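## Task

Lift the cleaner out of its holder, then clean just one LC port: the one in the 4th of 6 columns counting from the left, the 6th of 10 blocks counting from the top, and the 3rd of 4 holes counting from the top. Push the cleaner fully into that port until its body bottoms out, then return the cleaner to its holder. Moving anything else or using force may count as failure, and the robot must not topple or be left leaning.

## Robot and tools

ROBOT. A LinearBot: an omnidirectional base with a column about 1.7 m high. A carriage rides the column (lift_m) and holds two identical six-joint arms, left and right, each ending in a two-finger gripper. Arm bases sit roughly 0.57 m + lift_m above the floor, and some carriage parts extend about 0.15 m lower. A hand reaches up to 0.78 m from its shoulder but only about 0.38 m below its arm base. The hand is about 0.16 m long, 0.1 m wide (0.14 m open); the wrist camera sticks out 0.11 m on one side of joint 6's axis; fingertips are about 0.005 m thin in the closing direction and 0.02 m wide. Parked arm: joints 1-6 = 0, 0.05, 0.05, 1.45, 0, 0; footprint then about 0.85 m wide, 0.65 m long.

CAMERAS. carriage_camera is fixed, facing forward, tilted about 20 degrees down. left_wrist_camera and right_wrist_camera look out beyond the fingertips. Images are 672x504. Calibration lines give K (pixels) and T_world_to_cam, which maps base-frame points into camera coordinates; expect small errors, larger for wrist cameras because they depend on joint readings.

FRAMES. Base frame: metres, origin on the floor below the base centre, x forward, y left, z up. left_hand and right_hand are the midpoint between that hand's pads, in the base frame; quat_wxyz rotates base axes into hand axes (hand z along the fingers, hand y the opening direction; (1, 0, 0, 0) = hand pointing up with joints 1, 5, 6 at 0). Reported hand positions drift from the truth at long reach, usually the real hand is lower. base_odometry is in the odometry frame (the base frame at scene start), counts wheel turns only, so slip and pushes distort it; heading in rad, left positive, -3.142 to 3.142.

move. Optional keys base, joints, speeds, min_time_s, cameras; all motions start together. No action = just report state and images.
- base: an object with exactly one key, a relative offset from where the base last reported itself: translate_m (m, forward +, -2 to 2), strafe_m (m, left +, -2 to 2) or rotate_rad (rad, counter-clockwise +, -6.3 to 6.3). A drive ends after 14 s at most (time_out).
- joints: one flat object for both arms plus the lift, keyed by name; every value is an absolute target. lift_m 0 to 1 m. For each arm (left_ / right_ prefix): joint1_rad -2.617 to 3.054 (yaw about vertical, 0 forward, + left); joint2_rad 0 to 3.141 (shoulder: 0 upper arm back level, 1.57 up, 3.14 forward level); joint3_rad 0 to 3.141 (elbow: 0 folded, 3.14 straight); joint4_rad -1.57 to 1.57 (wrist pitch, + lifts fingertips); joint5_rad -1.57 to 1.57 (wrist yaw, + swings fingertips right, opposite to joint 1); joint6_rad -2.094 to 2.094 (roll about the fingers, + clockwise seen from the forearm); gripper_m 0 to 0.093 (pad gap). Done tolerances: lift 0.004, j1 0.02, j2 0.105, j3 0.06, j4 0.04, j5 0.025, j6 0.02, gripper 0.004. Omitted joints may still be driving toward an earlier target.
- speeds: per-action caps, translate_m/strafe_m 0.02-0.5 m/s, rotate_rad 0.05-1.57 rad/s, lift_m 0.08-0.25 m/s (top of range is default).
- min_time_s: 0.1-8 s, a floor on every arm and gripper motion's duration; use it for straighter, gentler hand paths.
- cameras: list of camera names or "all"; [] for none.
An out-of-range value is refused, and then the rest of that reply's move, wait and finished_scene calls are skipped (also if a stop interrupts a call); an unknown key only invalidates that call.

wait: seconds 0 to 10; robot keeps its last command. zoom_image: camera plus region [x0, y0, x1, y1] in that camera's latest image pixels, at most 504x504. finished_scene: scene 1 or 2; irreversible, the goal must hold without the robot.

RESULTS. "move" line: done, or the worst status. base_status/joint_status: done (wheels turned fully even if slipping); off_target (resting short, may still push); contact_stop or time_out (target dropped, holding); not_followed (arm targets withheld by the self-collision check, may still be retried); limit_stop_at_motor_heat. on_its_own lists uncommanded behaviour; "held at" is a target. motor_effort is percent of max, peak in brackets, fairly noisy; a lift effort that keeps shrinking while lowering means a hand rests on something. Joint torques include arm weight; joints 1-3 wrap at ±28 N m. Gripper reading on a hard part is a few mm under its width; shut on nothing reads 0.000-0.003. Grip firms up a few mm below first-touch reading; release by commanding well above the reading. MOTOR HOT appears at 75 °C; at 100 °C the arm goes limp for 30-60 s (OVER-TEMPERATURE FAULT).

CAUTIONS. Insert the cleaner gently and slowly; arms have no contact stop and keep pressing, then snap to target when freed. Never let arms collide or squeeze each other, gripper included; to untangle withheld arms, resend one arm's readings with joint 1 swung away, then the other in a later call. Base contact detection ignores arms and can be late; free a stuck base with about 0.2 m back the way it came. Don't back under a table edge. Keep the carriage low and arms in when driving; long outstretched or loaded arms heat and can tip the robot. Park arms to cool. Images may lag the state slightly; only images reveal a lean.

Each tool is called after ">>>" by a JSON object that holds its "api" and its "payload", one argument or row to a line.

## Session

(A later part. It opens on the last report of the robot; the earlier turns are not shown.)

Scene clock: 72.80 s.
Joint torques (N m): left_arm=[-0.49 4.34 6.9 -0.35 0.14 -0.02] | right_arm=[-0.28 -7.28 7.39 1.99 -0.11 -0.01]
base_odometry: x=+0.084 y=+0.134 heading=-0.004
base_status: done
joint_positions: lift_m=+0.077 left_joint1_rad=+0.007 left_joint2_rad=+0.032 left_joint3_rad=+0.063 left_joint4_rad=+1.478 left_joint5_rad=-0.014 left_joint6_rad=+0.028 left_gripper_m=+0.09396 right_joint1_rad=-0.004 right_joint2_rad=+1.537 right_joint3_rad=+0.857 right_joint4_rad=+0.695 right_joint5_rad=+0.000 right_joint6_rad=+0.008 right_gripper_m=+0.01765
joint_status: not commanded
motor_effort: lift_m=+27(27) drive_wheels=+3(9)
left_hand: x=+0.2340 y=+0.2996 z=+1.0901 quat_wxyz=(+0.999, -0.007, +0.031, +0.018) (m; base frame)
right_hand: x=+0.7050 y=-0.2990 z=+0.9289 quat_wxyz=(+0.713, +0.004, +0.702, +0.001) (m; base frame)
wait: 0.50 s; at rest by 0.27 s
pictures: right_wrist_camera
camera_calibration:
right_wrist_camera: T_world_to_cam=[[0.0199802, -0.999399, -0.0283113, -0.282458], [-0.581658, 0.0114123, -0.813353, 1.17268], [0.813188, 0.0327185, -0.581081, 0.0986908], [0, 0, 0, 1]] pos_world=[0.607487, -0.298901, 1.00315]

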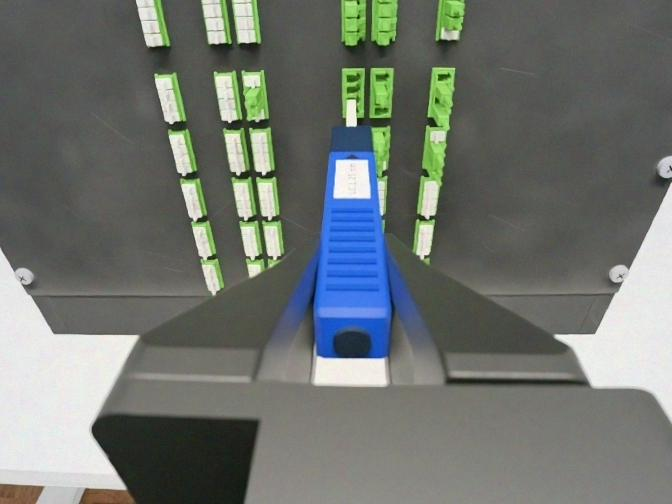

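>>> {"api": "move", "payload": {
  "base": {"translate_m": 0.004},
  "speeds": {"translate_m": 0.02},
  "cameras": []
}}

>>> {"api": "wait", "payload": {
  "seconds": 0.3,
  "cameras": ["right_wrist_camera"]
}}

>>> {"api": "zoom_image", "payload": {
  "camera": "right_wrist_camera",
  "region": [330, 70, 380, 120]
}}

Scene clock: 73.50 s.
Joint torques (N m): left_arm=[-0.62 4.25 6.78 -0.36 0.12 -0.03] | right_arm=[-0.29 -7.3 7.41 2 -0.11 -0.01]
move: done
base_odometry: x=+0.088 y=+0.134 heading=-0.004
base_status: done
joint_positions: lift_m=+0.077 left_joint1_rad=+0.007 left_joint2_rad=+0.032 left_joint3_rad=+0.063 left_joint4_rad=+1.478 left_joint5_rad=-0.014 left_joint6_rad=+0.028 left_gripper_m=+0.09396 right_joint1_rad=-0.004 right_joint2_rad=+1.537 right_joint3_rad=+0.857 right_joint4_rad=+0.695 right_joint5_rad=+0.000 right_joint6_rad=+0.008 right_gripper_m=+0.01765
joint_status: not commanded
motor_effort: lift_m=+26(27) drive_wheels=+2(14)
left_hand: x=+0.2340 y=+0.2996 z=+1.0901 quat_wxyz=(+0.999, -0.007, +0.031, +0.018) (m; base frame)
right_hand: x=+0.7050 y=-0.2990 z=+0.9289 quat_wxyz=(+0.713, +0.004, +0.702, +0.001) (m; base frame)
pictures: none
No camera images: "cameras" was empty.

Scene clock: 73.80 s.
Joint torques (N m): left_arm=[-0.5 4.33 6.93 -0.38 0.12 -0.07] | right_arm=[-0.28 -7.31 7.46 2 -0.12 0]
base_odometry: x=+0.088 y=+0.134 heading=-0.004
base_status: done
joint_positions: lift_m=+0.077 left_joint1_rad=+0.007 left_joint2_rad=+0.032 left_joint3_rad=+0.063 left_joint4_rad=+1.478 left_joint5_rad=-0.014 left_joint6_rad=+0.028 left_gripper_m=+0.09396 right_joint1_rad=-0.004 right_joint2_rad=+1.537 right_joint3_rad=+0.857 right_joint4_rad=+0.695 right_joint5_rad=+0.000 right_joint6_rad=+0.008 right_gripper_m=+0.01765
joint_status: not commanded
motor_effort: lift_m=+26(27) drive_wheels=+2(14)
left_hand: x=+0.2340 y=+0.2996 z=+1.0901 quat_wxyz=(+0.999, -0.007, +0.031, +0.018) (m; base frame)
right_hand: x=+0.7050 y=-0.2990 z=+0.9289 quat_wxyz=(+0.713, +0.004, +0.702, +0.001) (m; base frame)
wait: 0.30 s; at rest by 0.27 s
pictures: right_wrist_camera
camera_calibration:
right_wrist_camera: T_world_to_cam=[[0.0199802, -0.999399, -0.0283113, -0.282458], [-0.581658, 0.0114123, -0.813353, 1.17268], [0.813188, 0.0327185, -0.581081, 0.0986908], [0, 0, 0, 1]] pos_world=[0.607487, -0.298901, 1.00315]

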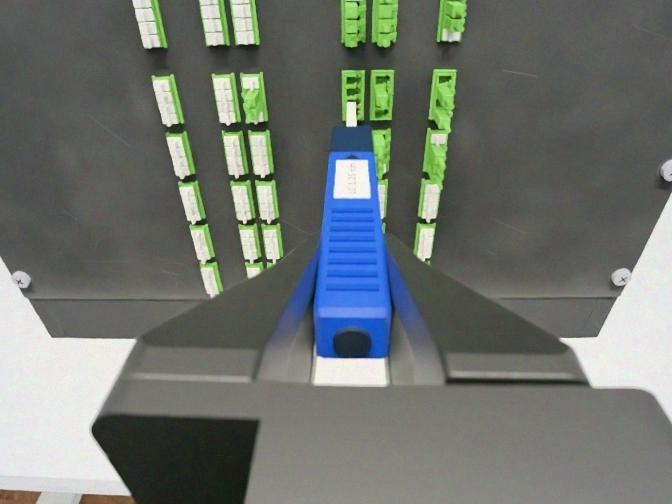

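Scaled by 10.080.

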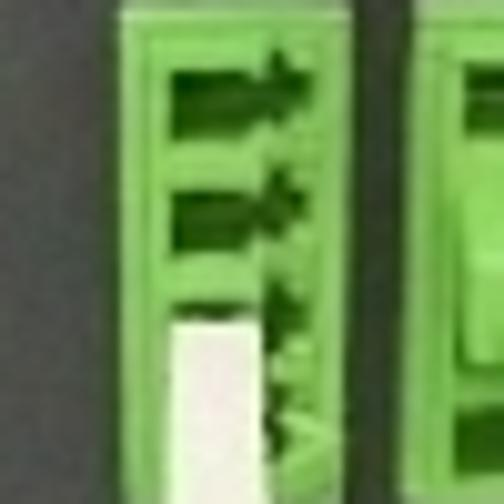

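>>> {"api": "move", "payload": {
  "base": {"translate_m": 0.007},
  "speeds": {"translate_m": 0.03},
  "cameras": []
}}

>>> {"api": "wait", "payload": {
  "seconds": 0.3,
  "cameras": ["right_wrist_camera"]
}}

>>> {"api": "zoom_image", "payload": {
  "camera": "right_wrist_camera",
  "region": [330, 70, 380, 120]
}}

Scene clock: 74.70 s.
Joint torques (N m): left_arm=[-0.4 4.18 7.08 -0.34 0.06 -0.04] | right_arm=[-0.32 -5.85 8.39 1.99 -0.11 -0.01]
move: done
base_odometry: x=+0.095 y=+0.133 heading=-0.004
base_status: done
joint_positions: lift_m=+0.077 left_joint1_rad=+0.007 left_joint2_rad=+0.032 left_joint3_rad=+0.063 left_joint4_rad=+1.478 left_joint5_rad=-0.014 left_joint6_rad=+0.028 left_gripper_m=+0.09396 right_joint1_rad=-0.004 right_joint2_rad=+1.524 right_joint3_rad=+0.846 right_joint4_rad=+0.695 right_joint5_rad=+0.000 right_joint6_rad=+0.008 right_gripper_m=+0.01765
joint_status: not commanded
motor_effort: lift_m=+27(27) drive_wheels=+5(11)
left_hand: x=+0.2340 y=+0.2996 z=+1.0901 quat_wxyz=(+0.999, -0.007, +0.031, +0.018) (m; base frame)
right_hand: x=+0.7017 y=-0.2989 z=+0.9296 quat_wxyz=(+0.713, +0.004, +0.701, +0.001) (m; base frame)
pictures: none
No camera images: "cameras" was empty.

Scene clock: 75.00 s.
Joint torques (N m): left_arm=[-0.31 4.08 7.1 -0.42 0.09 -0.07] | right_arm=[-0.28 -5.78 8.44 1.99 -0.12 -0.01]
base_odometry: x=+0.095 y=+0.133 heading=-0.004
base_status: done
joint_positions: lift_m=+0.077 left_joint1_rad=+0.007 left_joint2_rad=+0.032 left_joint3_rad=+0.063 left_joint4_rad=+1.478 left_joint5_rad=-0.014 left_joint6_rad=+0.028 left_gripper_m=+0.09396 right_joint1_rad=-0.004 right_joint2_rad=+1.524 right_joint3_rad=+0.846 right_joint4_rad=+0.695 right_joint5_rad=+0.000 right_joint6_rad=+0.008 right_gripper_m=+0.01765
joint_status: not commanded
motor_effort: lift_m=+26(27) drive_wheels=+5(11)
left_hand: x=+0.2340 y=+0.2996 z=+1.0901 quat_wxyz=(+0.999, -0.007, +0.031, +0.018) (m; base frame)
right_hand: x=+0.7017 y=-0.2989 z=+0.9296 quat_wxyz=(+0.713, +0.004, +0.701, +0.001) (m; base frame)
wait: 0.30 s; at rest by 0.27 s
pictures: right_wrist_camera
camera_calibration:
right_wrist_camera: T_world_to_cam=[[0.0200335, -0.9994, -0.0282705, -0.282445], [-0.580143, 0.011409, -0.814435, 1.1713], [0.814268, 0.0327169, -0.579566, 0.0997128], [0, 0, 0, 1]] pos_world=[0.603988, -0.298901, 1.00375]

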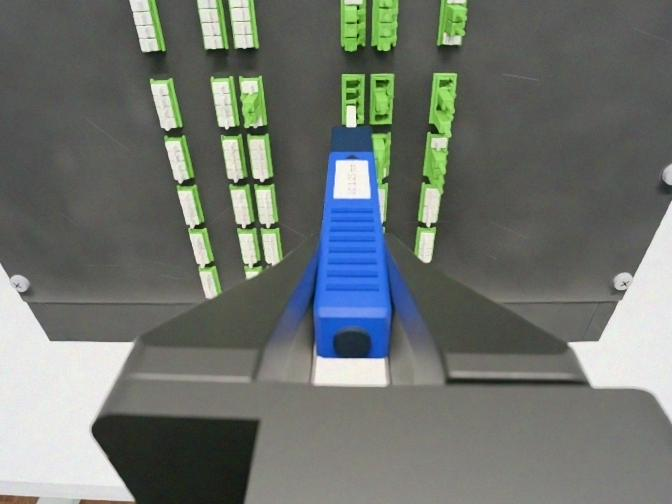

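Scaled by 10.080.

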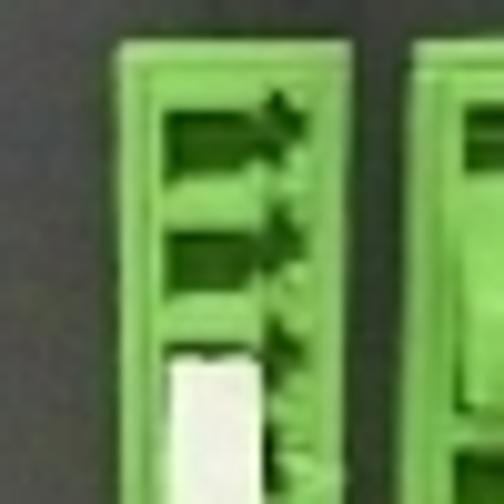

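>>> {"api": "move", "payload": {
  "base": {"translate_m": -0.005},
  "joints": {"lift_m": 0.0774},
  "speeds": {"translate_m": 0.02, "lift_m": 0.08},
  "cameras": []
}}

>>> {"api": "wait", "payload": {
  "seconds": 0.5,
  "cameras": ["right_wrist_camera"]
}}

>>> {"api": "zoom_image", "payload": {
  "camera": "right_wrist_camera",
  "region": [330, 70, 380, 120]
}}

>>> {"api": "move", "payload": {
  "base": {"translate_m": 0.004},
  "speeds": {"translate_m": 0.02},
  "cameras": []
}}

>>> {"api": "wait", "payload": {
  "seconds": 0.5,
  "cameras": ["right_wrist_camera"]
}}

>>> {"api": "zoom_image", "payload": {
  "camera": "right_wrist_camera",
  "region": [330, 70, 380, 120]
}}

Scene clock: 76.10 s.
Joint torques (N m): left_arm=[-0.4 4.05 6.8 -0.41 0.11 0.02] | right_arm=[-0.29 -5.9 8.42 2 -0.11 -0.01]
move: done
base_odometry: x=+0.090 y=+0.133 heading=-0.004
base_status: done
joint_positions: lift_m=+0.077 left_joint1_rad=+0.007 left_joint2_rad=+0.032 left_joint3_rad=+0.063 left_joint4_rad=+1.477 left_joint5_rad=-0.014 left_joint6_rad=+0.028 left_gripper_m=+0.09396 right_joint1_rad=-0.004 right_joint2_rad=+1.525 right_joint3_rad=+0.846 right_joint4_rad=+0.694 right_joint5_rad=+0.000 right_joint6_rad=+0.008 right_gripper_m=+0.01765
joint_status: all done
motor_effort: lift_m=+27(29) drive_wheels=+2(7)
left_hand: x=+0.2341 y=+0.2996 z=+1.0906 quat_wxyz=(+0.999, -0.007, +0.031, +0.018) (m; base frame)
right_hand: x=+0.7018 y=-0.2989 z=+0.9296 quat_wxyz=(+0.713, +0.004, +0.702, +0.001) (m; base frame)
pictures: none
No camera images: "cameras" was empty.

Scene clock: 76.60 s.
Joint torques (N m): left_arm=[-0.49 4.23 6.94 -0.39 0.09 0] | right_arm=[-0.31 -5.9 8.43 2 -0.11 -0.01]
base_odometry: x=+0.090 y=+0.133 heading=-0.004
base_status: done
joint_positions: lift_m=+0.077 left_joint1_rad=+0.007 left_joint2_rad=+0.032 left_joint3_rad=+0.063 left_joint4_rad=+1.477 left_joint5_rad=-0.014 left_joint6_rad=+0.028 left_gripper_m=+0.09396 right_joint1_rad=-0.004 right_joint2_rad=+1.525 right_joint3_rad=+0.846 right_joint4_rad=+0.694 right_joint5_rad=+0.000 right_joint6_rad=+0.008 right_gripper_m=+0.01765
joint_status: all done
motor_effort: lift_m=+27(29) drive_wheels=+2(7)
left_hand: x=+0.2341 y=+0.2996 z=+1.0906 quat_wxyz=(+0.999, -0.007, +0.031, +0.018) (m; base frame)
right_hand: x=+0.7018 y=-0.2989 z=+0.9296 quat_wxyz=(+0.713, +0.004, +0.702, +0.001) (m; base frame)
wait: 0.50 s; at rest by 0.27 s
pictures: right_wrist_camera
camera_calibration:
right_wrist_camera: T_world_to_cam=[[0.0199908, -0.999399, -0.0283043, -0.282386], [-0.581365, 0.0114123, -0.813563, 1.17136], [0.813397, 0.0327189, -0.580787, 0.10136], [0, 0, 0, 1]] pos_world=[0.604187, -0.298901, 1.00385]

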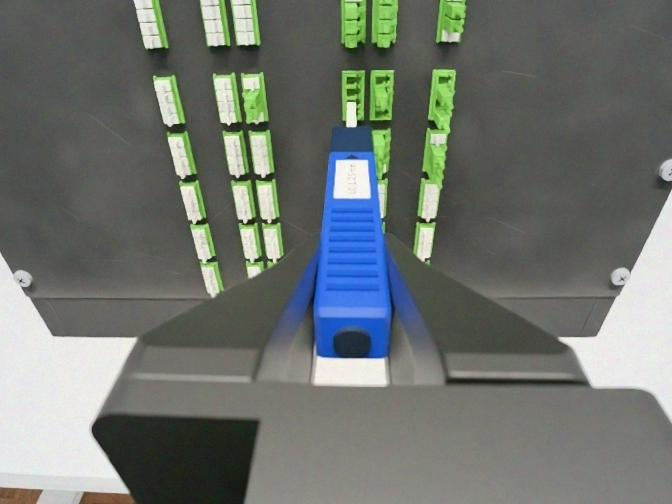

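Scaled by 10.080.

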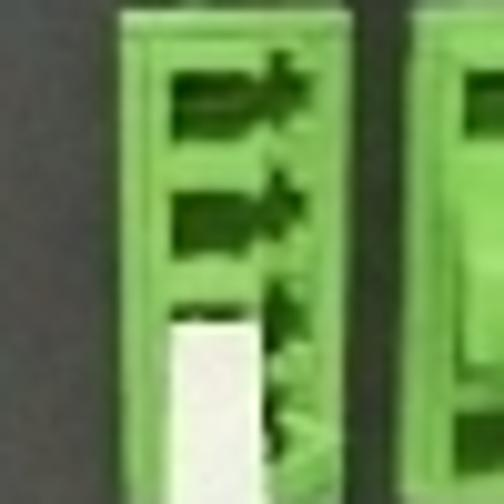

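Scene clock: 77.17 s.
Joint torques (N m): left_arm=[-0.4 4.3 7.02 -0.34 0.11 -0.01] | right_arm=[-0.35 -5.94 8.49 2.01 -0.11 0]
move: done
base_odometry: x=+0.094 y=+0.133 heading=-0.004
base_status: done
joint_positions: lift_m=+0.077 left_joint1_rad=+0.007 left_joint2_rad=+0.032 left_joint3_rad=+0.063 left_joint4_rad=+1.477 left_joint5_rad=-0.014 left_joint6_rad=+0.028 left_gripper_m=+0.09396 right_joint1_rad=-0.004 right_joint2_rad=+1.525 right_joint3_rad=+0.846 right_joint4_rad=+0.694 right_joint5_rad=+0.000 right_joint6_rad=+0.008 right_gripper_m=+0.01765
joint_status: not commanded
motor_effort: lift_m=+27(27) drive_wheels=+2(12)
left_hand: x=+0.2341 y=+0.2996 z=+1.0906 quat_wxyz=(+0.999, -0.007, +0.031, +0.018) (m; base frame)
right_hand: x=+0.7018 y=-0.2989 z=+0.9296 quat_wxyz=(+0.713, +0.004, +0.702, +0.001) (m; base frame)
pictures: none
No camera images: "cameras" was empty.

Scene clock: 77.67 s.
Joint torques (N m): left_arm=[-0.5 4.21 6.94 -0.34 0.14 -0.04] | right_arm=[-0.25 -5.87 8.44 2 -0.12 -0.01]
base_odometry: x=+0.094 y=+0.133 heading=-0.004
base_status: done
joint_positions: lift_m=+0.077 left_joint1_rad=+0.007 left_joint2_rad=+0.032 left_joint3_rad=+0.063 left_joint4_rad=+1.477 left_joint5_rad=-0.014 left_joint6_rad=+0.028 left_gripper_m=+0.09396 right_joint1_rad=-0.004 right_joint2_rad=+1.525 right_joint3_rad=+0.846 right_joint4_rad=+0.694 right_joint5_rad=+0.000 right_joint6_rad=+0.008 right_gripper_m=+0.01765
joint_status: not commanded
motor_effort: lift_m=+27(27) drive_wheels=+2(12)
left_hand: x=+0.2341 y=+0.2996 z=+1.0906 quat_wxyz=(+0.999, -0.007, +0.031, +0.018) (m; base frame)
right_hand: x=+0.7018 y=-0.2989 z=+0.9296 quat_wxyz=(+0.713, +0.004, +0.702, +0.001) (m; base frame)
wait: 0.50 s; at rest by 0.27 s
pictures: right_wrist_camera
camera_calibration:
right_wrist_camera: T_world_to_cam=[[0.0199908, -0.999399, -0.0283043, -0.282386], [-0.581365, 0.0114123, -0.813563, 1.17136], [0.813397, 0.0327189, -0.580787, 0.10136], [0, 0, 0, 1]] pos_world=[0.604187, -0.298901, 1.00385]

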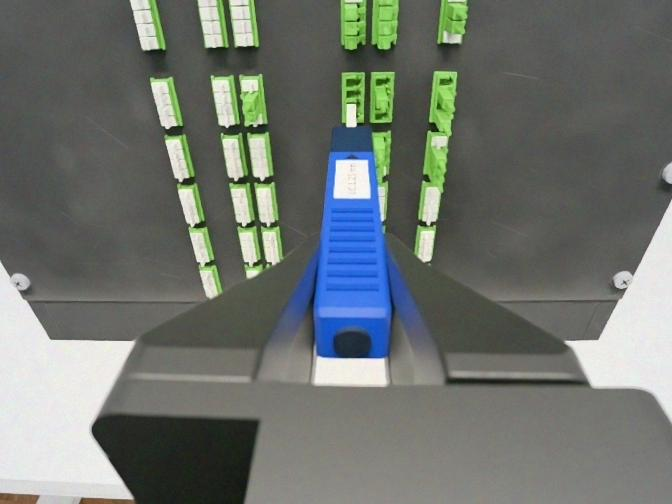

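Scaled by 10.080.

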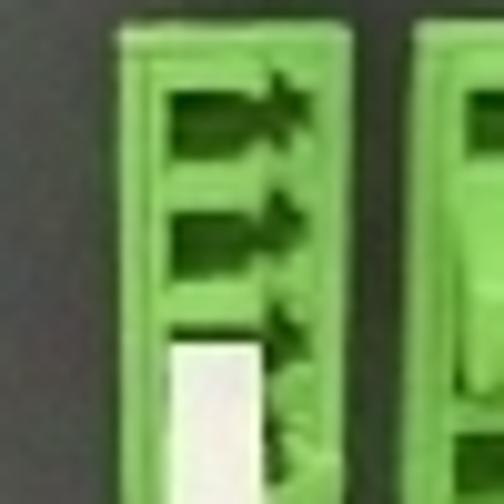

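>>> {"api": "move", "payload": {
  "base": {"translate_m": 0.005},
  "speeds": {"translate_m": 0.02},
  "cameras": []
}}

>>> {"api": "wait", "payload": {
  "seconds": 0.5,
  "cameras": ["right_wrist_camera"]
}}

>>> {"api": "zoom_image", "payload": {
  "camera": "right_wrist_camera",
  "region": [330, 70, 380, 120]
}}

Scene clock: 78.47 s.
Joint torques (N m): left_arm=[-0.55 4.08 6.99 -0.27 0.12 0.01] | right_arm=[-0.31 -4.45 9.29 2.04 -0.12 0]
move: done
base_odometry: x=+0.099 y=+0.133 heading=-0.005
base_status: done
joint_positions: lift_m=+0.077 left_joint1_rad=+0.007 left_joint2_rad=+0.032 left_joint3_rad=+0.063 left_joint4_rad=+1.477 left_joint5_rad=-0.014 left_joint6_rad=+0.028 left_gripper_m=+0.09396 right_joint1_rad=-0.004 right_joint2_rad=+1.511 right_joint3_rad=+0.837 right_joint4_rad=+0.692 right_joint5_rad=+0.000 right_joint6_rad=+0.008 right_gripper_m=+0.01765
joint_status: not commanded
motor_effort: lift_m=+27(27) drive_wheels=+6(13)
left_hand: x=+0.2341 y=+0.2996 z=+1.0906 quat_wxyz=(+0.999, -0.007, +0.031, +0.018) (m; base frame)
right_hand: x=+0.6987 y=-0.2989 z=+0.9308 quat_wxyz=(+0.713, +0.004, +0.701, +0.001) (m; base frame)
pictures: none
No camera images: "cameras" was empty.

Scene clock: 78.97 s.
Joint torques (N m): left_arm=[-0.53 4.23 7.19 -0.33 0.08 -0.01] | right_arm=[-0.23 -4.46 9.31 2.03 -0.12 -0.01]
base_odometry: x=+0.099 y=+0.133 heading=-0.005
base_status: done
joint_positions: lift_m=+0.077 left_joint1_rad=+0.007 left_joint2_rad=+0.032 left_joint3_rad=+0.063 left_joint4_rad=+1.477 left_joint5_rad=-0.014 left_joint6_rad=+0.028 left_gripper_m=+0.09396 right_joint1_rad=-0.004 right_joint2_rad=+1.511 right_joint3_rad=+0.837 right_joint4_rad=+0.692 right_joint5_rad=+0.000 right_joint6_rad=+0.008 right_gripper_m=+0.01765
joint_status: not commanded
motor_effort: lift_m=+27(27) drive_wheels=+6(13)
left_hand: x=+0.2341 y=+0.2996 z=+1.0906 quat_wxyz=(+0.999, -0.007, +0.031, +0.018) (m; base frame)
right_hand: x=+0.6987 y=-0.2989 z=+0.9308 quat_wxyz=(+0.713, +0.004, +0.701, +0.001) (m; base frame)
wait: 0.50 s; at rest by 0.27 s
pictures: right_wrist_camera
camera_calibration:
right_wrist_camera: T_world_to_cam=[[0.0200463, -0.999399, -0.0282658, -0.282363], [-0.579783, 0.0114122, -0.814691, 1.17058], [0.814524, 0.0327196, -0.579206, 0.102335], [0, 0, 0, 1]] pos_world=[0.600988, -0.298901, 1.00495]

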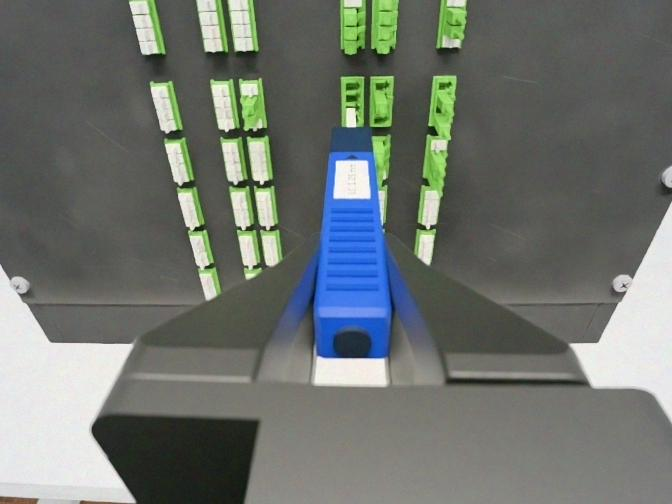

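Scaled by 10.080.

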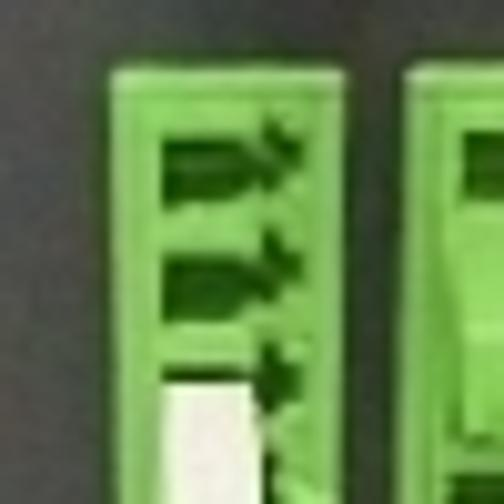

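>>> {"api": "move", "payload": {
  "base": {"translate_m": -0.006},
  "speeds": {"translate_m": 0.02},
  "cameras": []
}}

>>> {"api": "wait", "payload": {
  "seconds": 0.5,
  "cameras": ["right_wrist_camera"]
}}

>>> {"api": "zoom_image", "payload": {
  "camera": "right_wrist_camera",
  "region": [330, 70, 380, 120]
}}

Scene clock: 80.13 s.
Joint torques (N m): left_arm=[-0.61 4.3 6.94 -0.38 0.1 -0.04] | right_arm=[-0.29 -5.22 9.26 2 -0.11 -0.01]
move: done
base_odometry: x=+0.093 y=+0.133 heading=-0.004
base_status: done
joint_positions: lift_m=+0.077 left_joint1_rad=+0.007 left_joint2_rad=+0.032 left_joint3_rad=+0.063 left_joint4_rad=+1.477 left_joint5_rad=-0.014 left_joint6_rad=+0.028 left_gripper_m=+0.09396 right_joint1_rad=-0.004 right_joint2_rad=+1.518 right_joint3_rad=+0.837 right_joint4_rad=+0.694 right_joint5_rad=+0.000 right_joint6_rad=+0.008 right_gripper_m=+0.01765
joint_status: not commanded
motor_effort: lift_m=+27(27) drive_wheels=+3(7)
left_hand: x=+0.2342 y=+0.2996 z=+1.0906 quat_wxyz=(+0.999, -0.007, +0.031, +0.018) (m; base frame)
right_hand: x=+0.6998 y=-0.2989 z=+0.9283 quat_wxyz=(+0.712, +0.004, +0.702, +0.001) (m; base frame)
pictures: none
No camera images: "cameras" was empty.

Scene clock: 80.63 s.
Joint torques (N m): left_arm=[-0.54 4.21 6.98 -0.32 0.11 -0.04] | right_arm=[-0.28 -5.16 9.31 2 -0.11 -0.01]
base_odometry: x=+0.093 y=+0.133 heading=-0.004
base_status: done
joint_positions: lift_m=+0.077 left_joint1_rad=+0.007 left_joint2_rad=+0.032 left_joint3_rad=+0.063 left_joint4_rad=+1.477 left_joint5_rad=-0.014 left_joint6_rad=+0.028 left_gripper_m=+0.09396 right_joint1_rad=-0.004 right_joint2_rad=+1.518 right_joint3_rad=+0.837 right_joint4_rad=+0.694 right_joint5_rad=+0.000 right_joint6_rad=+0.008 right_gripper_m=+0.01765
joint_status: not commanded
motor_effort: lift_m=+27(27) drive_wheels=+2(7)
left_hand: x=+0.2342 y=+0.2996 z=+1.0906 quat_wxyz=(+0.999, -0.007, +0.031, +0.018) (m; base frame)
right_hand: x=+0.6998 y=-0.2989 z=+0.9283 quat_wxyz=(+0.712, +0.004, +0.702, +0.001) (m; base frame)
wait: 0.50 s; at rest by 0.27 s
pictures: right_wrist_camera
camera_calibration:
right_wrist_camera: T_world_to_cam=[[0.0199138, -0.999399, -0.0283566, -0.28228], [-0.583531, 0.0114124, -0.812011, 1.16925], [0.811847, 0.0327172, -0.582953, 0.105348], [0, 0, 0, 1]] pos_world=[0.602385, -0.298901, 1.00285]

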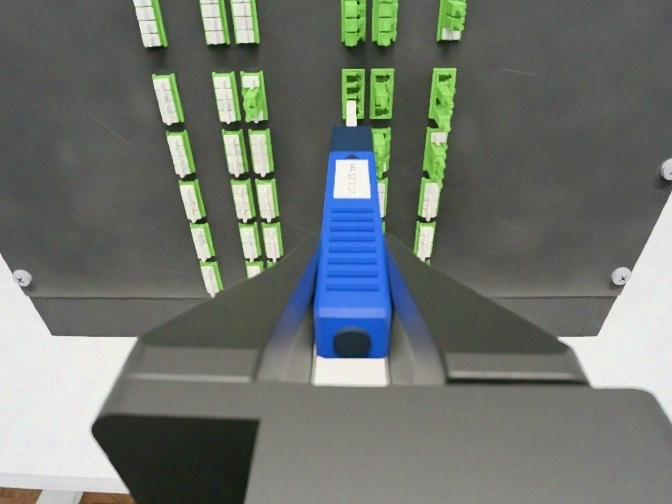

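Scaled by 10.080.

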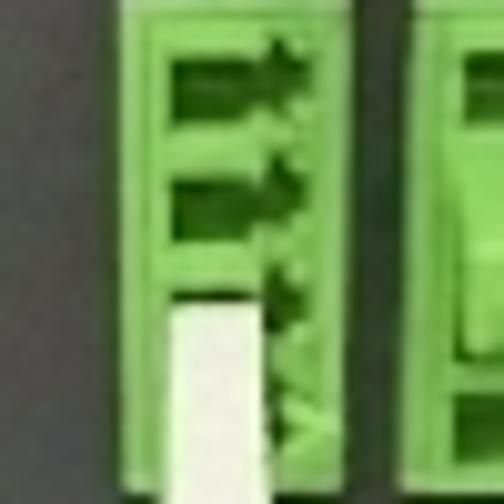

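>>> {"api": "move", "payload": {
  "joints": {"lift_m": 0.0786},
  "speeds": {"lift_m": 0.08},
  "cameras": []
}}

>>> {"api": "move", "payload": {
  "base": {"translate_m": 0.004},
  "speeds": {"translate_m": 0.02},
  "cameras": []
}}

>>> {"api": "wait", "payload": {
  "seconds": 0.5,
  "cameras": ["right_wrist_camera"]
}}

>>> {"api": "zoom_image", "payload": {
  "camera": "right_wrist_camera",
  "region": [330, 70, 380, 120]
}}

Scene clock: 81.20 s.
Joint torques (N m): left_arm=[-0.51 4.25 6.91 -0.35 0.12 -0.03] | right_arm=[-0.31 -5.33 9.24 2 -0.11 0]
move: done
base_odometry: x=+0.093 y=+0.133 heading=-0.004
base_status: not commanded
joint_positions: lift_m=+0.079 left_joint1_rad=+0.007 left_joint2_rad=+0.032 left_joint3_rad=+0.063 left_joint4_rad=+1.477 left_joint5_rad=-0.014 left_joint6_rad=+0.028 left_gripper_m=+0.09396 right_joint1_rad=-0.004 right_joint2_rad=+1.519 right_joint3_rad=+0.837 right_joint4_rad=+0.694 right_joint5_rad=+0.000 right_joint6_rad=+0.008 right_gripper_m=+0.01765
joint_status: all done
motor_effort: lift_m=+27(30) drive_wheels=+2(3)
left_hand: x=+0.2342 y=+0.2996 z=+1.0919 quat_wxyz=(+0.999, -0.007, +0.031, +0.018) (m; base frame)
right_hand: x=+0.7001 y=-0.2989 z=+0.9292 quat_wxyz=(+0.711, +0.004, +0.703, +0.001) (m; base frame)
pictures: none
No camera images: "cameras" was empty.

Scene clock: 81.77 s.
Joint torques (N m): left_arm=[-0.64 4.31 6.76 -0.33 0.16 -0.01] | right_arm=[-0.29 -5.3 9.22 2 -0.12 -0.01]
move: done
base_odometry: x=+0.097 y=+0.133 heading=-0.004
base_status: done
joint_positions: lift_m=+0.079 left_joint1_rad=+0.007 left_joint2_rad=+0.032 left_joint3_rad=+0.063 left_joint4_rad=+1.477 left_joint5_rad=-0.014 left_joint6_rad=+0.028 left_gripper_m=+0.09396 right_joint1_rad=-0.004 right_joint2_rad=+1.519 right_joint3_rad=+0.837 right_joint4_rad=+0.694 right_joint5_rad=+0.000 right_joint6_rad=+0.008 right_gripper_m=+0.01765
joint_status: not commanded
motor_effort: lift_m=+26(27) drive_wheels=+4(11)
left_hand: x=+0.2342 y=+0.2996 z=+1.0919 quat_wxyz=(+0.999, -0.007, +0.031, +0.018) (m; base frame)
right_hand: x=+0.7001 y=-0.2989 z=+0.9292 quat_wxyz=(+0.711, +0.004, +0.703, +0.001) (m; base frame)
pictures: none
No camera images: "cameras" was empty.

Scene clock: 82.27 s.
Joint torques (N m): left_arm=[-0.38 4.25 6.97 -0.37 0.11 -0.03] | right_arm=[-0.27 -5.3 9.21 2.01 -0.12 0]
base_odometry: x=+0.097 y=+0.133 heading=-0.004
base_status: done
joint_positions: lift_m=+0.079 left_joint1_rad=+0.007 left_joint2_rad=+0.032 left_joint3_rad=+0.063 left_joint4_rad=+1.477 left_joint5_rad=-0.014 left_joint6_rad=+0.028 left_gripper_m=+0.09396 right_joint1_rad=-0.004 right_joint2_rad=+1.519 right_joint3_rad=+0.837 right_joint4_rad=+0.694 right_joint5_rad=+0.000 right_joint6_rad=+0.008 right_gripper_m=+0.01765
joint_status: not commanded
motor_effort: lift_m=+27(27) drive_wheels=+4(11)
left_hand: x=+0.2342 y=+0.2996 z=+1.0919 quat_wxyz=(+0.999, -0.007, +0.031, +0.018) (m; base frame)
right_hand: x=+0.7001 y=-0.2989 z=+0.9292 quat_wxyz=(+0.711, +0.004, +0.703, +0.001) (m; base frame)
wait: 0.50 s; at rest by 0.27 s
pictures: right_wrist_camera
camera_calibration:
right_wrist_camera: T_world_to_cam=[[0.0198916, -0.999399, -0.0283721, -0.282231], [-0.584116, 0.0114144, -0.81159, 1.17008], [0.811426, 0.0327164, -0.583538, 0.10647], [0, 0, 0, 1]] pos_world=[0.602685, -0.298901, 1.00375]

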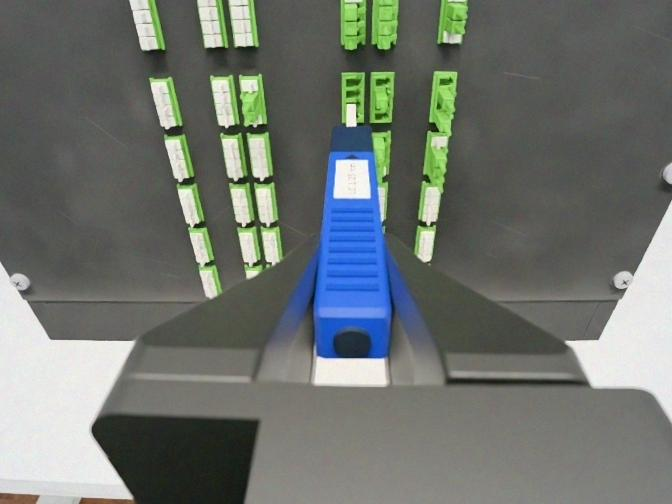

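Scaled by 10.080.

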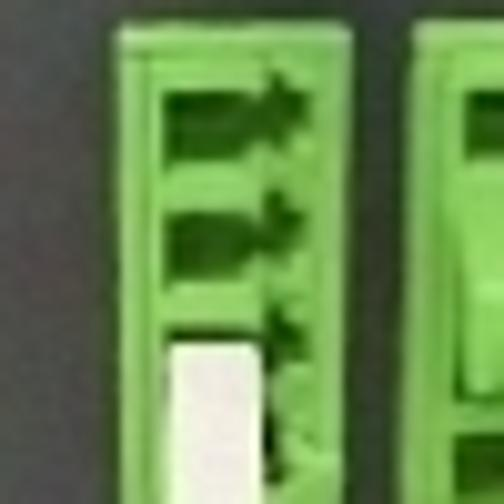

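>>> {"api": "move", "payload": {
  "base": {"translate_m": 0.004},
  "speeds": {"translate_m": 0.02},
  "cameras": []
}}

>>> {"api": "wait", "payload": {
  "seconds": 0.5,
  "cameras": ["right_wrist_camera"]
}}

>>> {"api": "zoom_image", "payload": {
  "camera": "right_wrist_camera",
  "region": [330, 70, 380, 120]
}}

>>> {"api": "zoom_image", "payload": {
  "camera": "right_wrist_camera",
  "region": [280, 60, 420, 200]
}}

Scene clock: 83.03 s.
Joint torques (N m): left_arm=[-0.27 4.57 6.94 -0.35 0.09 -0.03] | right_arm=[-0.2 -3.93 9.65 2.07 -0.11 -0.01]
move: done
base_odometry: x=+0.101 y=+0.133 heading=-0.005
base_status: done
joint_positions: lift_m=+0.079 left_joint1_rad=+0.007 left_joint2_rad=+0.032 left_joint3_rad=+0.063 left_joint4_rad=+1.477 left_joint5_rad=-0.014 left_joint6_rad=+0.028 left_gripper_m=+0.09396 right_joint1_rad=-0.004 right_joint2_rad=+1.506 right_joint3_rad=+0.833 right_joint4_rad=+0.689 right_joint5_rad=+0.000 right_joint6_rad=+0.008 right_gripper_m=+0.01765
joint_status: not commanded
motor_effort: lift_m=+27(27) drive_wheels=+7(18)
left_hand: x=+0.2342 y=+0.2996 z=+1.0919 quat_wxyz=(+0.999, -0.007, +0.031, +0.018) (m; base frame)
right_hand: x=+0.6976 y=-0.2989 z=+0.9318 quat_wxyz=(+0.713, +0.004, +0.702, +0.001) (m; base frame)
pictures: none
No camera images: "cameras" was empty.

Scene clock: 83.53 s.
Joint torques (N m): left_arm=[-0.69 4.3 6.99 -0.27 0.09 -0.01] | right_arm=[-0.28 -3.9 9.63 2.05 -0.11 0]
base_odometry: x=+0.101 y=+0.133 heading=-0.005
base_status: done
joint_positions: lift_m=+0.079 left_joint1_rad=+0.007 left_joint2_rad=+0.032 left_joint3_rad=+0.063 left_joint4_rad=+1.477 left_joint5_rad=-0.014 left_joint6_rad=+0.028 left_gripper_m=+0.09396 right_joint1_rad=-0.004 right_joint2_rad=+1.506 right_joint3_rad=+0.833 right_joint4_rad=+0.689 right_joint5_rad=+0.000 right_joint6_rad=+0.008 right_gripper_m=+0.01765
joint_status: not commanded
motor_effort: lift_m=+27(27) drive_wheels=+7(18)
left_hand: x=+0.2342 y=+0.2996 z=+1.0919 quat_wxyz=(+0.999, -0.007, +0.031, +0.018) (m; base frame)
right_hand: x=+0.6976 y=-0.2989 z=+0.9318 quat_wxyz=(+0.713, +0.004, +0.702, +0.001) (m; base frame)
wait: 0.50 s; at rest by 0.27 s
pictures: right_wrist_camera
camera_calibration:
right_wrist_camera: T_world_to_cam=[[0.0199908, -0.999399, -0.0283043, -0.28224], [-0.581365, 0.0114123, -0.813563, 1.17071], [0.813397, 0.0327189, -0.580787, 0.106054], [0, 0, 0, 1]] pos_world=[0.599987, -0.298901, 1.00605]

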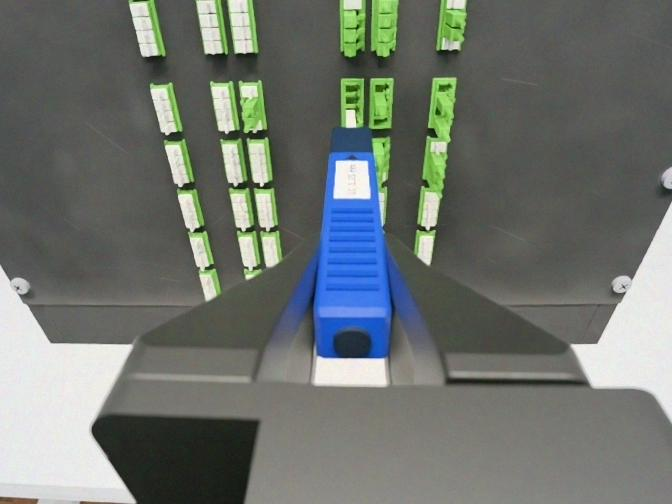

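Scaled by 10.080.

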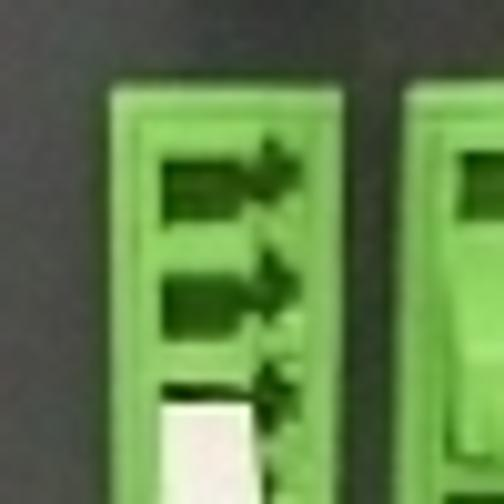

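Scaled by 3.600.

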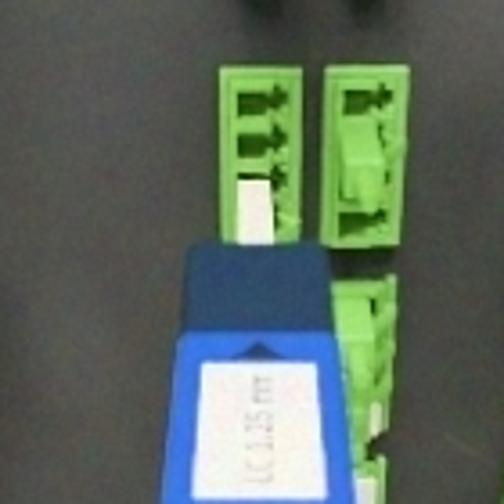

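>>> {"api": "move", "payload": {
  "base": {"translate_m": -0.03},
  "speeds": {"translate_m": 0.04},
  "cameras": []
}}

>>> {"api": "wait", "payload": {
  "seconds": 0.5,
  "cameras": ["right_wrist_camera"]
}}

>>> {"api": "zoom_image", "payload": {
  "camera": "right_wrist_camera",
  "region": [330, 70, 380, 120]
}}

Scene clock: 85.60 s.
Joint torques (N m): left_arm=[-0.47 4.22 6.95 -0.37 0.11 -0.04] | right_arm=[-0.39 -6 8.91 1.99 -0.11 0]
move: done
base_odometry: x=+0.071 y=+0.133 heading=-0.004
base_status: done
joint_positions: lift_m=+0.079 left_joint1_rad=+0.007 left_joint2_rad=+0.032 left_joint3_rad=+0.063 left_joint4_rad=+1.477 left_joint5_rad=-0.014 left_joint6_rad=+0.028 left_gripper_m=+0.09396 right_joint1_rad=-0.004 right_joint2_rad=+1.525 right_joint3_rad=+0.841 right_joint4_rad=+0.695 right_joint5_rad=+0.000 right_joint6_rad=+0.008 right_gripper_m=+0.01765
joint_status: not commanded
motor_effort: lift_m=+26(27) drive_wheels=+7(11)
left_hand: x=+0.2343 y=+0.2996 z=+1.0919 quat_wxyz=(+0.999, -0.007, +0.031, +0.018) (m; base frame)
right_hand: x=+0.7014 y=-0.2989 z=+0.9282 quat_wxyz=(+0.711, +0.004, +0.703, +0.001) (m; base frame)
pictures: none
No camera images: "cameras" was empty.

Scene clock: 86.10 s.
Joint torques (N m): left_arm=[-0.38 4.3 6.75 -0.31 0.08 -0.04] | right_arm=[-0.29 -5.97 8.85 2 -0.12 -0.01]
base_odometry: x=+0.071 y=+0.133 heading=-0.004
base_status: done
joint_positions: lift_m=+0.079 left_joint1_rad=+0.007 left_joint2_rad=+0.032 left_joint3_rad=+0.063 left_joint4_rad=+1.477 left_joint5_rad=-0.014 left_joint6_rad=+0.028 left_gripper_m=+0.09396 right_joint1_rad=-0.004 right_joint2_rad=+1.525 right_joint3_rad=+0.841 right_joint4_rad=+0.695 right_joint5_rad=+0.000 right_joint6_rad=+0.008 right_gripper_m=+0.01765
joint_status: not commanded
motor_effort: lift_m=+27(27) drive_wheels=+7(11)
left_hand: x=+0.2343 y=+0.2996 z=+1.0919 quat_wxyz=(+0.999, -0.007, +0.031, +0.018) (m; base frame)
right_hand: x=+0.7014 y=-0.2989 z=+0.9282 quat_wxyz=(+0.711, +0.004, +0.703, +0.001) (m; base frame)
wait: 0.50 s; at rest by 0.27 s
pictures: right_wrist_camera
camera_calibration:
right_wrist_camera: T_world_to_cam=[[0.0198375, -0.9994, -0.0284072, -0.282216], [-0.585692, 0.0114109, -0.810453, 1.17012], [0.810291, 0.0327152, -0.585114, 0.107052], [0, 0, 0, 1]] pos_world=[0.604184, -0.298901, 1.00295]

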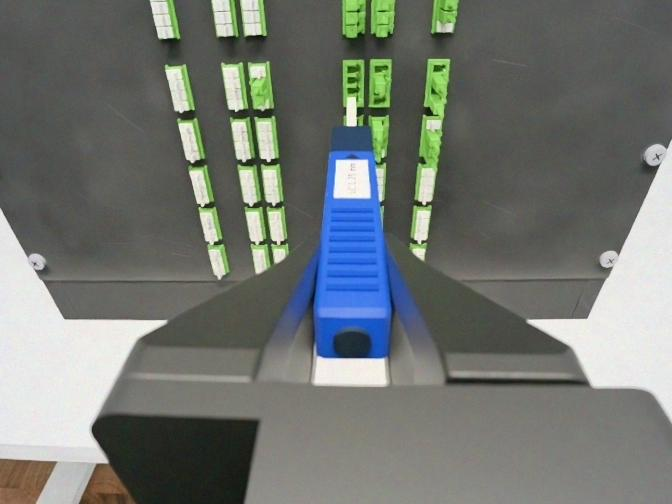

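Scaled by 10.080.

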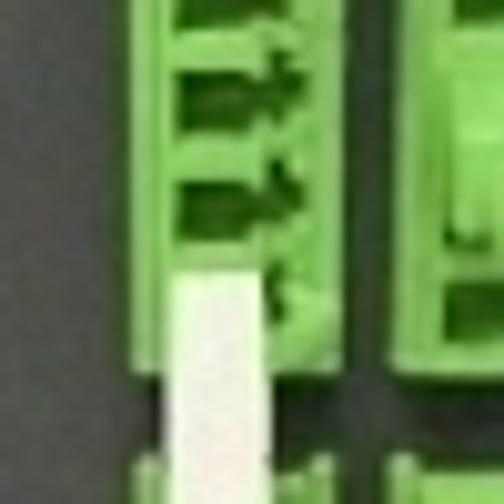

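>>> {"api": "move", "payload": {
  "joints": {"right_joint2_rad": 1.5, "right_joint3_rad": 0.9},
  "min_time_s": 1,
  "cameras": []
}}

>>> {"api": "move", "payload": {
  "joints": {"right_joint2_rad": 1.54, "right_joint3_rad": 0.86},
  "min_time_s": 1.5,
  "cameras": []
}}

>>> {"api": "wait", "payload": {
  "seconds": 0.5,
  "cameras": ["right_wrist_camera"]
}}

>>> {"api": "zoom_image", "payload": {
  "camera": "right_wrist_camera",
  "region": [330, 70, 380, 120]
}}

Scene clock: 87.63 s.
Joint torques (N m): left_arm=[-0.28 4.04 6.98 -0.31 0.12 -0.03] | right_arm=[-0.29 -10.04 9.42 1.98 -0.11 -0.01]
move: done
base_odometry: x=+0.071 y=+0.133 heading=-0.004
base_status: not commanded
joint_positions: lift_m=+0.079 left_joint1_rad=+0.007 left_joint2_rad=+0.032 left_joint3_rad=+0.063 left_joint4_rad=+1.477 left_joint5_rad=-0.014 left_joint6_rad=+0.028 left_gripper_m=+0.09396 right_joint1_rad=-0.004 right_joint2_rad=+1.525 right_joint3_rad=+0.876 right_joint4_rad=+0.695 right_joint5_rad=+0.000 right_joint6_rad=+0.008 right_gripper_m=+0.01765
joint_status: all done
motor_effort: lift_m=+26(27) drive_wheels=+7(7)
left_hand: x=+0.2343 y=+0.2996 z=+1.0919 quat_wxyz=(+0.999, -0.007, +0.031, +0.018) (m; base frame)
right_hand: x=+0.7048 y=-0.2990 z=+0.9448 quat_wxyz=(+0.723, +0.004, +0.691, +0.001) (m; base frame)
pictures: none
No camera images: "cameras" was empty.

Scene clock: 89.43 s.
Joint torques (N m): left_arm=[-0.5 4.21 6.78 -0.32 0.11 -0.02] | right_arm=[-0.28 -6.05 6.65 1.99 -0.11 -0.01]
move: done
base_odometry: x=+0.071 y=+0.133 heading=-0.004
base_status: not commanded
joint_positions: lift_m=+0.079 left_joint1_rad=+0.007 left_joint2_rad=+0.032 left_joint3_rad=+0.063 left_joint4_rad=+1.477 left_joint5_rad=-0.014 left_joint6_rad=+0.028 left_gripper_m=+0.09396 right_joint1_rad=-0.004 right_joint2_rad=+1.525 right_joint3_rad=+0.866 right_joint4_rad=+0.695 right_joint5_rad=+0.000 right_joint6_rad=+0.008 right_gripper_m=+0.01765
joint_status: all done
motor_effort: lift_m=+27(27) drive_wheels=+7(7)
left_hand: x=+0.2343 y=+0.2996 z=+1.0919 quat_wxyz=(+0.999, -0.007, +0.031, +0.018) (m; base frame)
right_hand: x=+0.7039 y=-0.2990 z=+0.9403 quat_wxyz=(+0.720, +0.004, +0.694, +0.001) (m; base frame)
pictures: none
No camera images: "cameras" was empty.

Scene clock: 89.93 s.
Joint torques (N m): left_arm=[-0.49 4.3 7.12 -0.38 0.08 -0.06] | right_arm=[-0.27 -6.02 6.65 1.99 -0.12 -0.01]
base_odometry: x=+0.071 y=+0.133 heading=-0.004
base_status: not commanded
joint_positions: lift_m=+0.079 left_joint1_rad=+0.007 left_joint2_rad=+0.032 left_joint3_rad=+0.063 left_joint4_rad=+1.477 left_joint5_rad=-0.014 left_joint6_rad=+0.028 left_gripper_m=+0.09396 right_joint1_rad=-0.004 right_joint2_rad=+1.525 right_joint3_rad=+0.866 right_joint4_rad=+0.695 right_joint5_rad=+0.000 right_joint6_rad=+0.008 right_gripper_m=+0.01765
joint_status: all done
motor_effort: lift_m=+27(27) drive_wheels=+6(7)
left_hand: x=+0.2343 y=+0.2996 z=+1.0919 quat_wxyz=(+0.999, -0.007, +0.031, +0.018) (m; base frame)
right_hand: x=+0.7039 y=-0.2990 z=+0.9403 quat_wxyz=(+0.720, +0.004, +0.694, +0.001) (m; base frame)
wait: 0.50 s; at rest by 0.27 s
pictures: right_wrist_camera
camera_calibration:
right_wrist_camera: T_world_to_cam=[[0.0206138, -0.999401, -0.027808, -0.283031], [-0.564801, 0.0113099, -0.825149, 1.18049], [0.824969, 0.0327155, -0.56423, 0.0821623], [0, 0, 0, 1]] pos_world=[0.604798, -0.298901, 1.01257]

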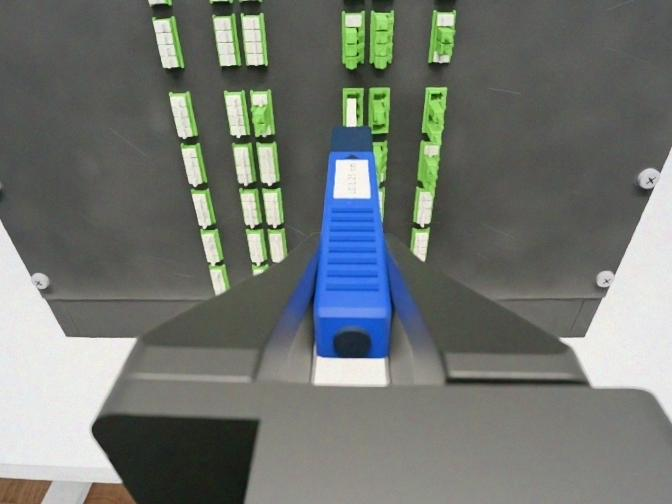

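Scaled by 10.080.

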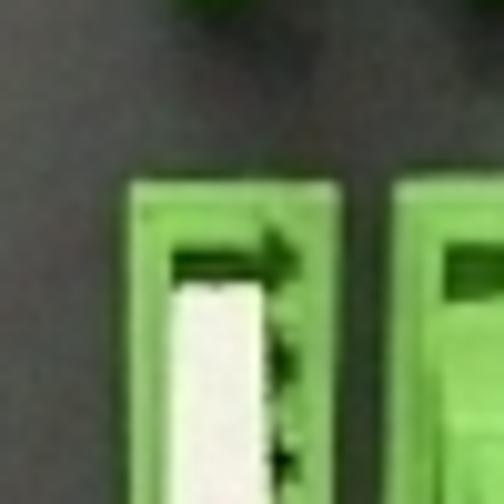

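>>> {"api": "move", "payload": {
  "joints": {"right_joint2_rad": 1.555, "right_joint3_rad": 0.847},
  "min_time_s": 1,
  "cameras": []
}}

>>> {"api": "wait", "payload": {
  "seconds": 0.4,
  "cameras": ["right_wrist_camera"]
}}

>>> {"api": "zoom_image", "payload": {
  "camera": "right_wrist_camera",
  "region": [330, 70, 380, 120]
}}

Scene clock: 91.40 s.
Joint torques (N m): left_arm=[-0.54 4.25 6.97 -0.37 0.11 -0.01] | right_arm=[-0.29 -6.04 6.38 2 -0.11 -0.01]
move: done
base_odometry: x=+0.071 y=+0.133 heading=-0.004
base_status: not commanded
joint_positions: lift_m=+0.079 left_joint1_rad=+0.007 left_joint2_rad=+0.032 left_joint3_rad=+0.063 left_joint4_rad=+1.477 left_joint5_rad=-0.014 left_joint6_rad=+0.028 left_gripper_m=+0.09396 right_joint1_rad=-0.004 right_joint2_rad=+1.539 right_joint3_rad=+0.855 right_joint4_rad=+0.695 right_joint5_rad=+0.000 right_joint6_rad=+0.008 right_gripper_m=+0.01765
joint_status: all done
motor_effort: lift_m=+27(27) drive_wheels=+7(7)
left_hand: x=+0.2343 y=+0.2996 z=+1.0919 quat_wxyz=(+0.999, -0.007, +0.031, +0.018) (m; base frame)
right_hand: x=+0.7051 y=-0.2990 z=+0.9288 quat_wxyz=(+0.711, +0.004, +0.703, +0.001) (m; base frame)
pictures: none
No camera images: "cameras" was empty.

Scene clock: 91.80 s.
Joint torques (N m): left_arm=[-0.59 4.37 6.8 -0.35 0.11 -0.03] | right_arm=[-0.28 -6.02 6.39 1.99 -0.12 0]
base_odometry: x=+0.071 y=+0.133 heading=-0.004
base_status: not commanded
joint_positions: lift_m=+0.079 left_joint1_rad=+0.007 left_joint2_rad=+0.032 left_joint3_rad=+0.063 left_joint4_rad=+1.477 left_joint5_rad=-0.014 left_joint6_rad=+0.028 left_gripper_m=+0.09396 right_joint1_rad=-0.004 right_joint2_rad=+1.539 right_joint3_rad=+0.855 right_joint4_rad=+0.695 right_joint5_rad=+0.000 right_joint6_rad=+0.008 right_gripper_m=+0.01765
joint_status: all done
motor_effort: lift_m=+26(27) drive_wheels=+7(7)
left_hand: x=+0.2343 y=+0.2996 z=+1.0919 quat_wxyz=(+0.999, -0.007, +0.031, +0.018) (m; base frame)
right_hand: x=+0.7051 y=-0.2990 z=+0.9288 quat_wxyz=(+0.711, +0.004, +0.703, +0.001) (m; base frame)
wait: 0.40 s; at rest by 0.27 s
pictures: right_wrist_camera
camera_calibration:
right_wrist_camera: T_world_to_cam=[[0.0198727, -0.999399, -0.0283872, -0.282312], [-0.584748, 0.0114121, -0.811134, 1.17282], [0.810971, 0.0327188, -0.58417, 0.103127], [0, 0, 0, 1]] pos_world=[0.607785, -0.298901, 1.00355]

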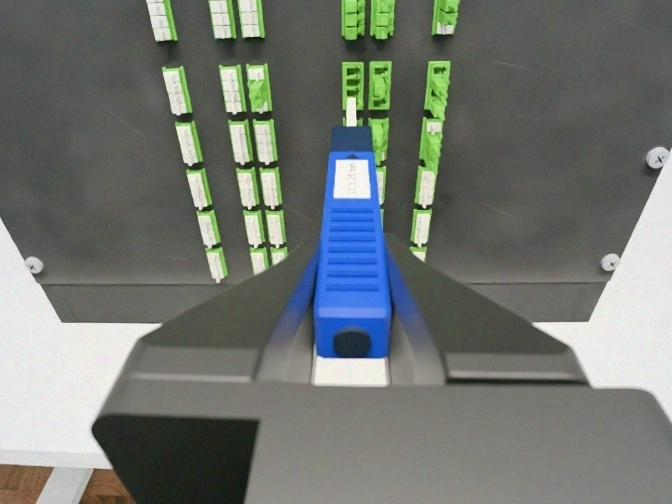

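Scaled by 10.080.

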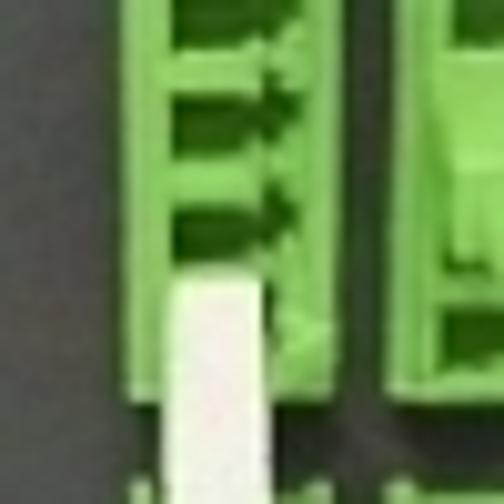

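>>> {"api": "zoom_image", "payload": {
  "camera": "right_wrist_camera",
  "region": [325, 85, 385, 145]
}}

>>> {"api": "wait", "payload": {
  "seconds": 1,
  "cameras": ["right_wrist_camera"]
}}

>>> {"api": "zoom_image", "payload": {
  "camera": "right_wrist_camera",
  "region": [330, 70, 380, 120]
}}

Scaled by 8.400.

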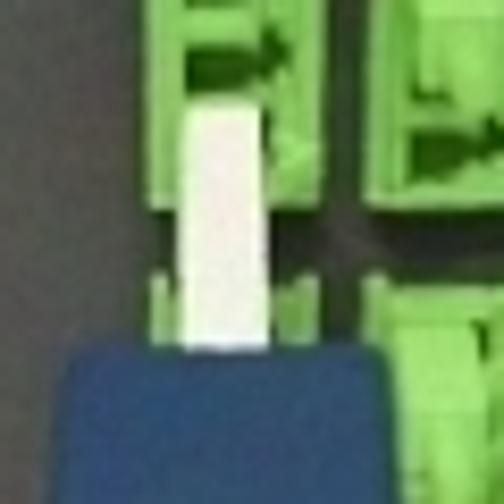

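Scene clock: 93.00 s.
Joint torques (N m): left_arm=[-0.43 4.34 6.74 -0.37 0.11 0.01] | right_arm=[-0.27 -6.02 6.38 2 -0.11 -0.01]
base_odometry: x=+0.071 y=+0.133 heading=-0.004
base_status: not commanded
joint_positions: lift_m=+0.079 left_joint1_rad=+0.007 left_joint2_rad=+0.032 left_joint3_rad=+0.063 left_joint4_rad=+1.477 left_joint5_rad=-0.014 left_joint6_rad=+0.028 left_gripper_m=+0.09396 right_joint1_rad=-0.004 right_joint2_rad=+1.539 right_joint3_rad=+0.855 right_joint4_rad=+0.695 right_joint5_rad=+0.000 right_joint6_rad=+0.008 right_gripper_m=+0.01765
joint_status: all done
motor_effort: lift_m=+27(27) drive_wheels=+7(7)
left_hand: x=+0.2343 y=+0.2996 z=+1.0919 quat_wxyz=(+0.999, -0.007, +0.031, +0.018) (m; base frame)
right_hand: x=+0.7051 y=-0.2990 z=+0.9288 quat_wxyz=(+0.711, +0.004, +0.703, +0.001) (m; base frame)
wait: 1.00 s; at rest by 0.07 s
pictures: right_wrist_camera
camera_calibration:
right_wrist_camera: T_world_to_cam=[[0.0198727, -0.999399, -0.0283872, -0.282312], [-0.584748, 0.0114121, -0.811134, 1.17282], [0.810971, 0.0327188, -0.58417, 0.103127], [0, 0, 0, 1]] pos_world=[0.607785, -0.298901, 1.00355]

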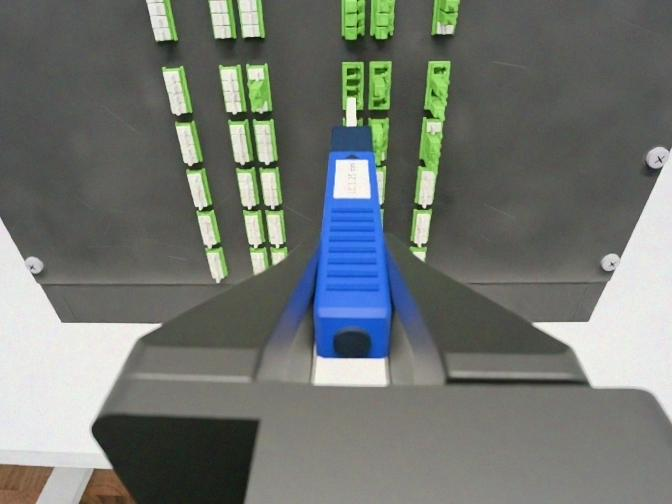

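Scaled by 10.080.

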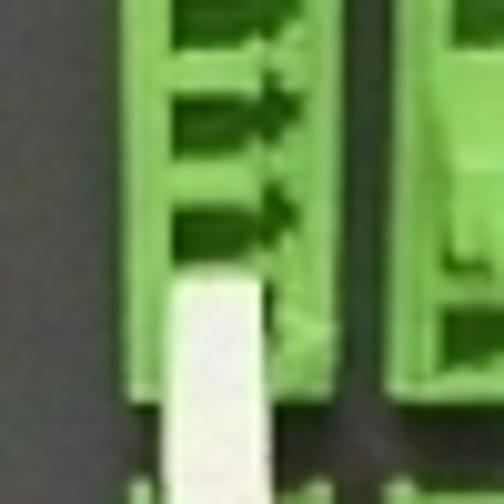

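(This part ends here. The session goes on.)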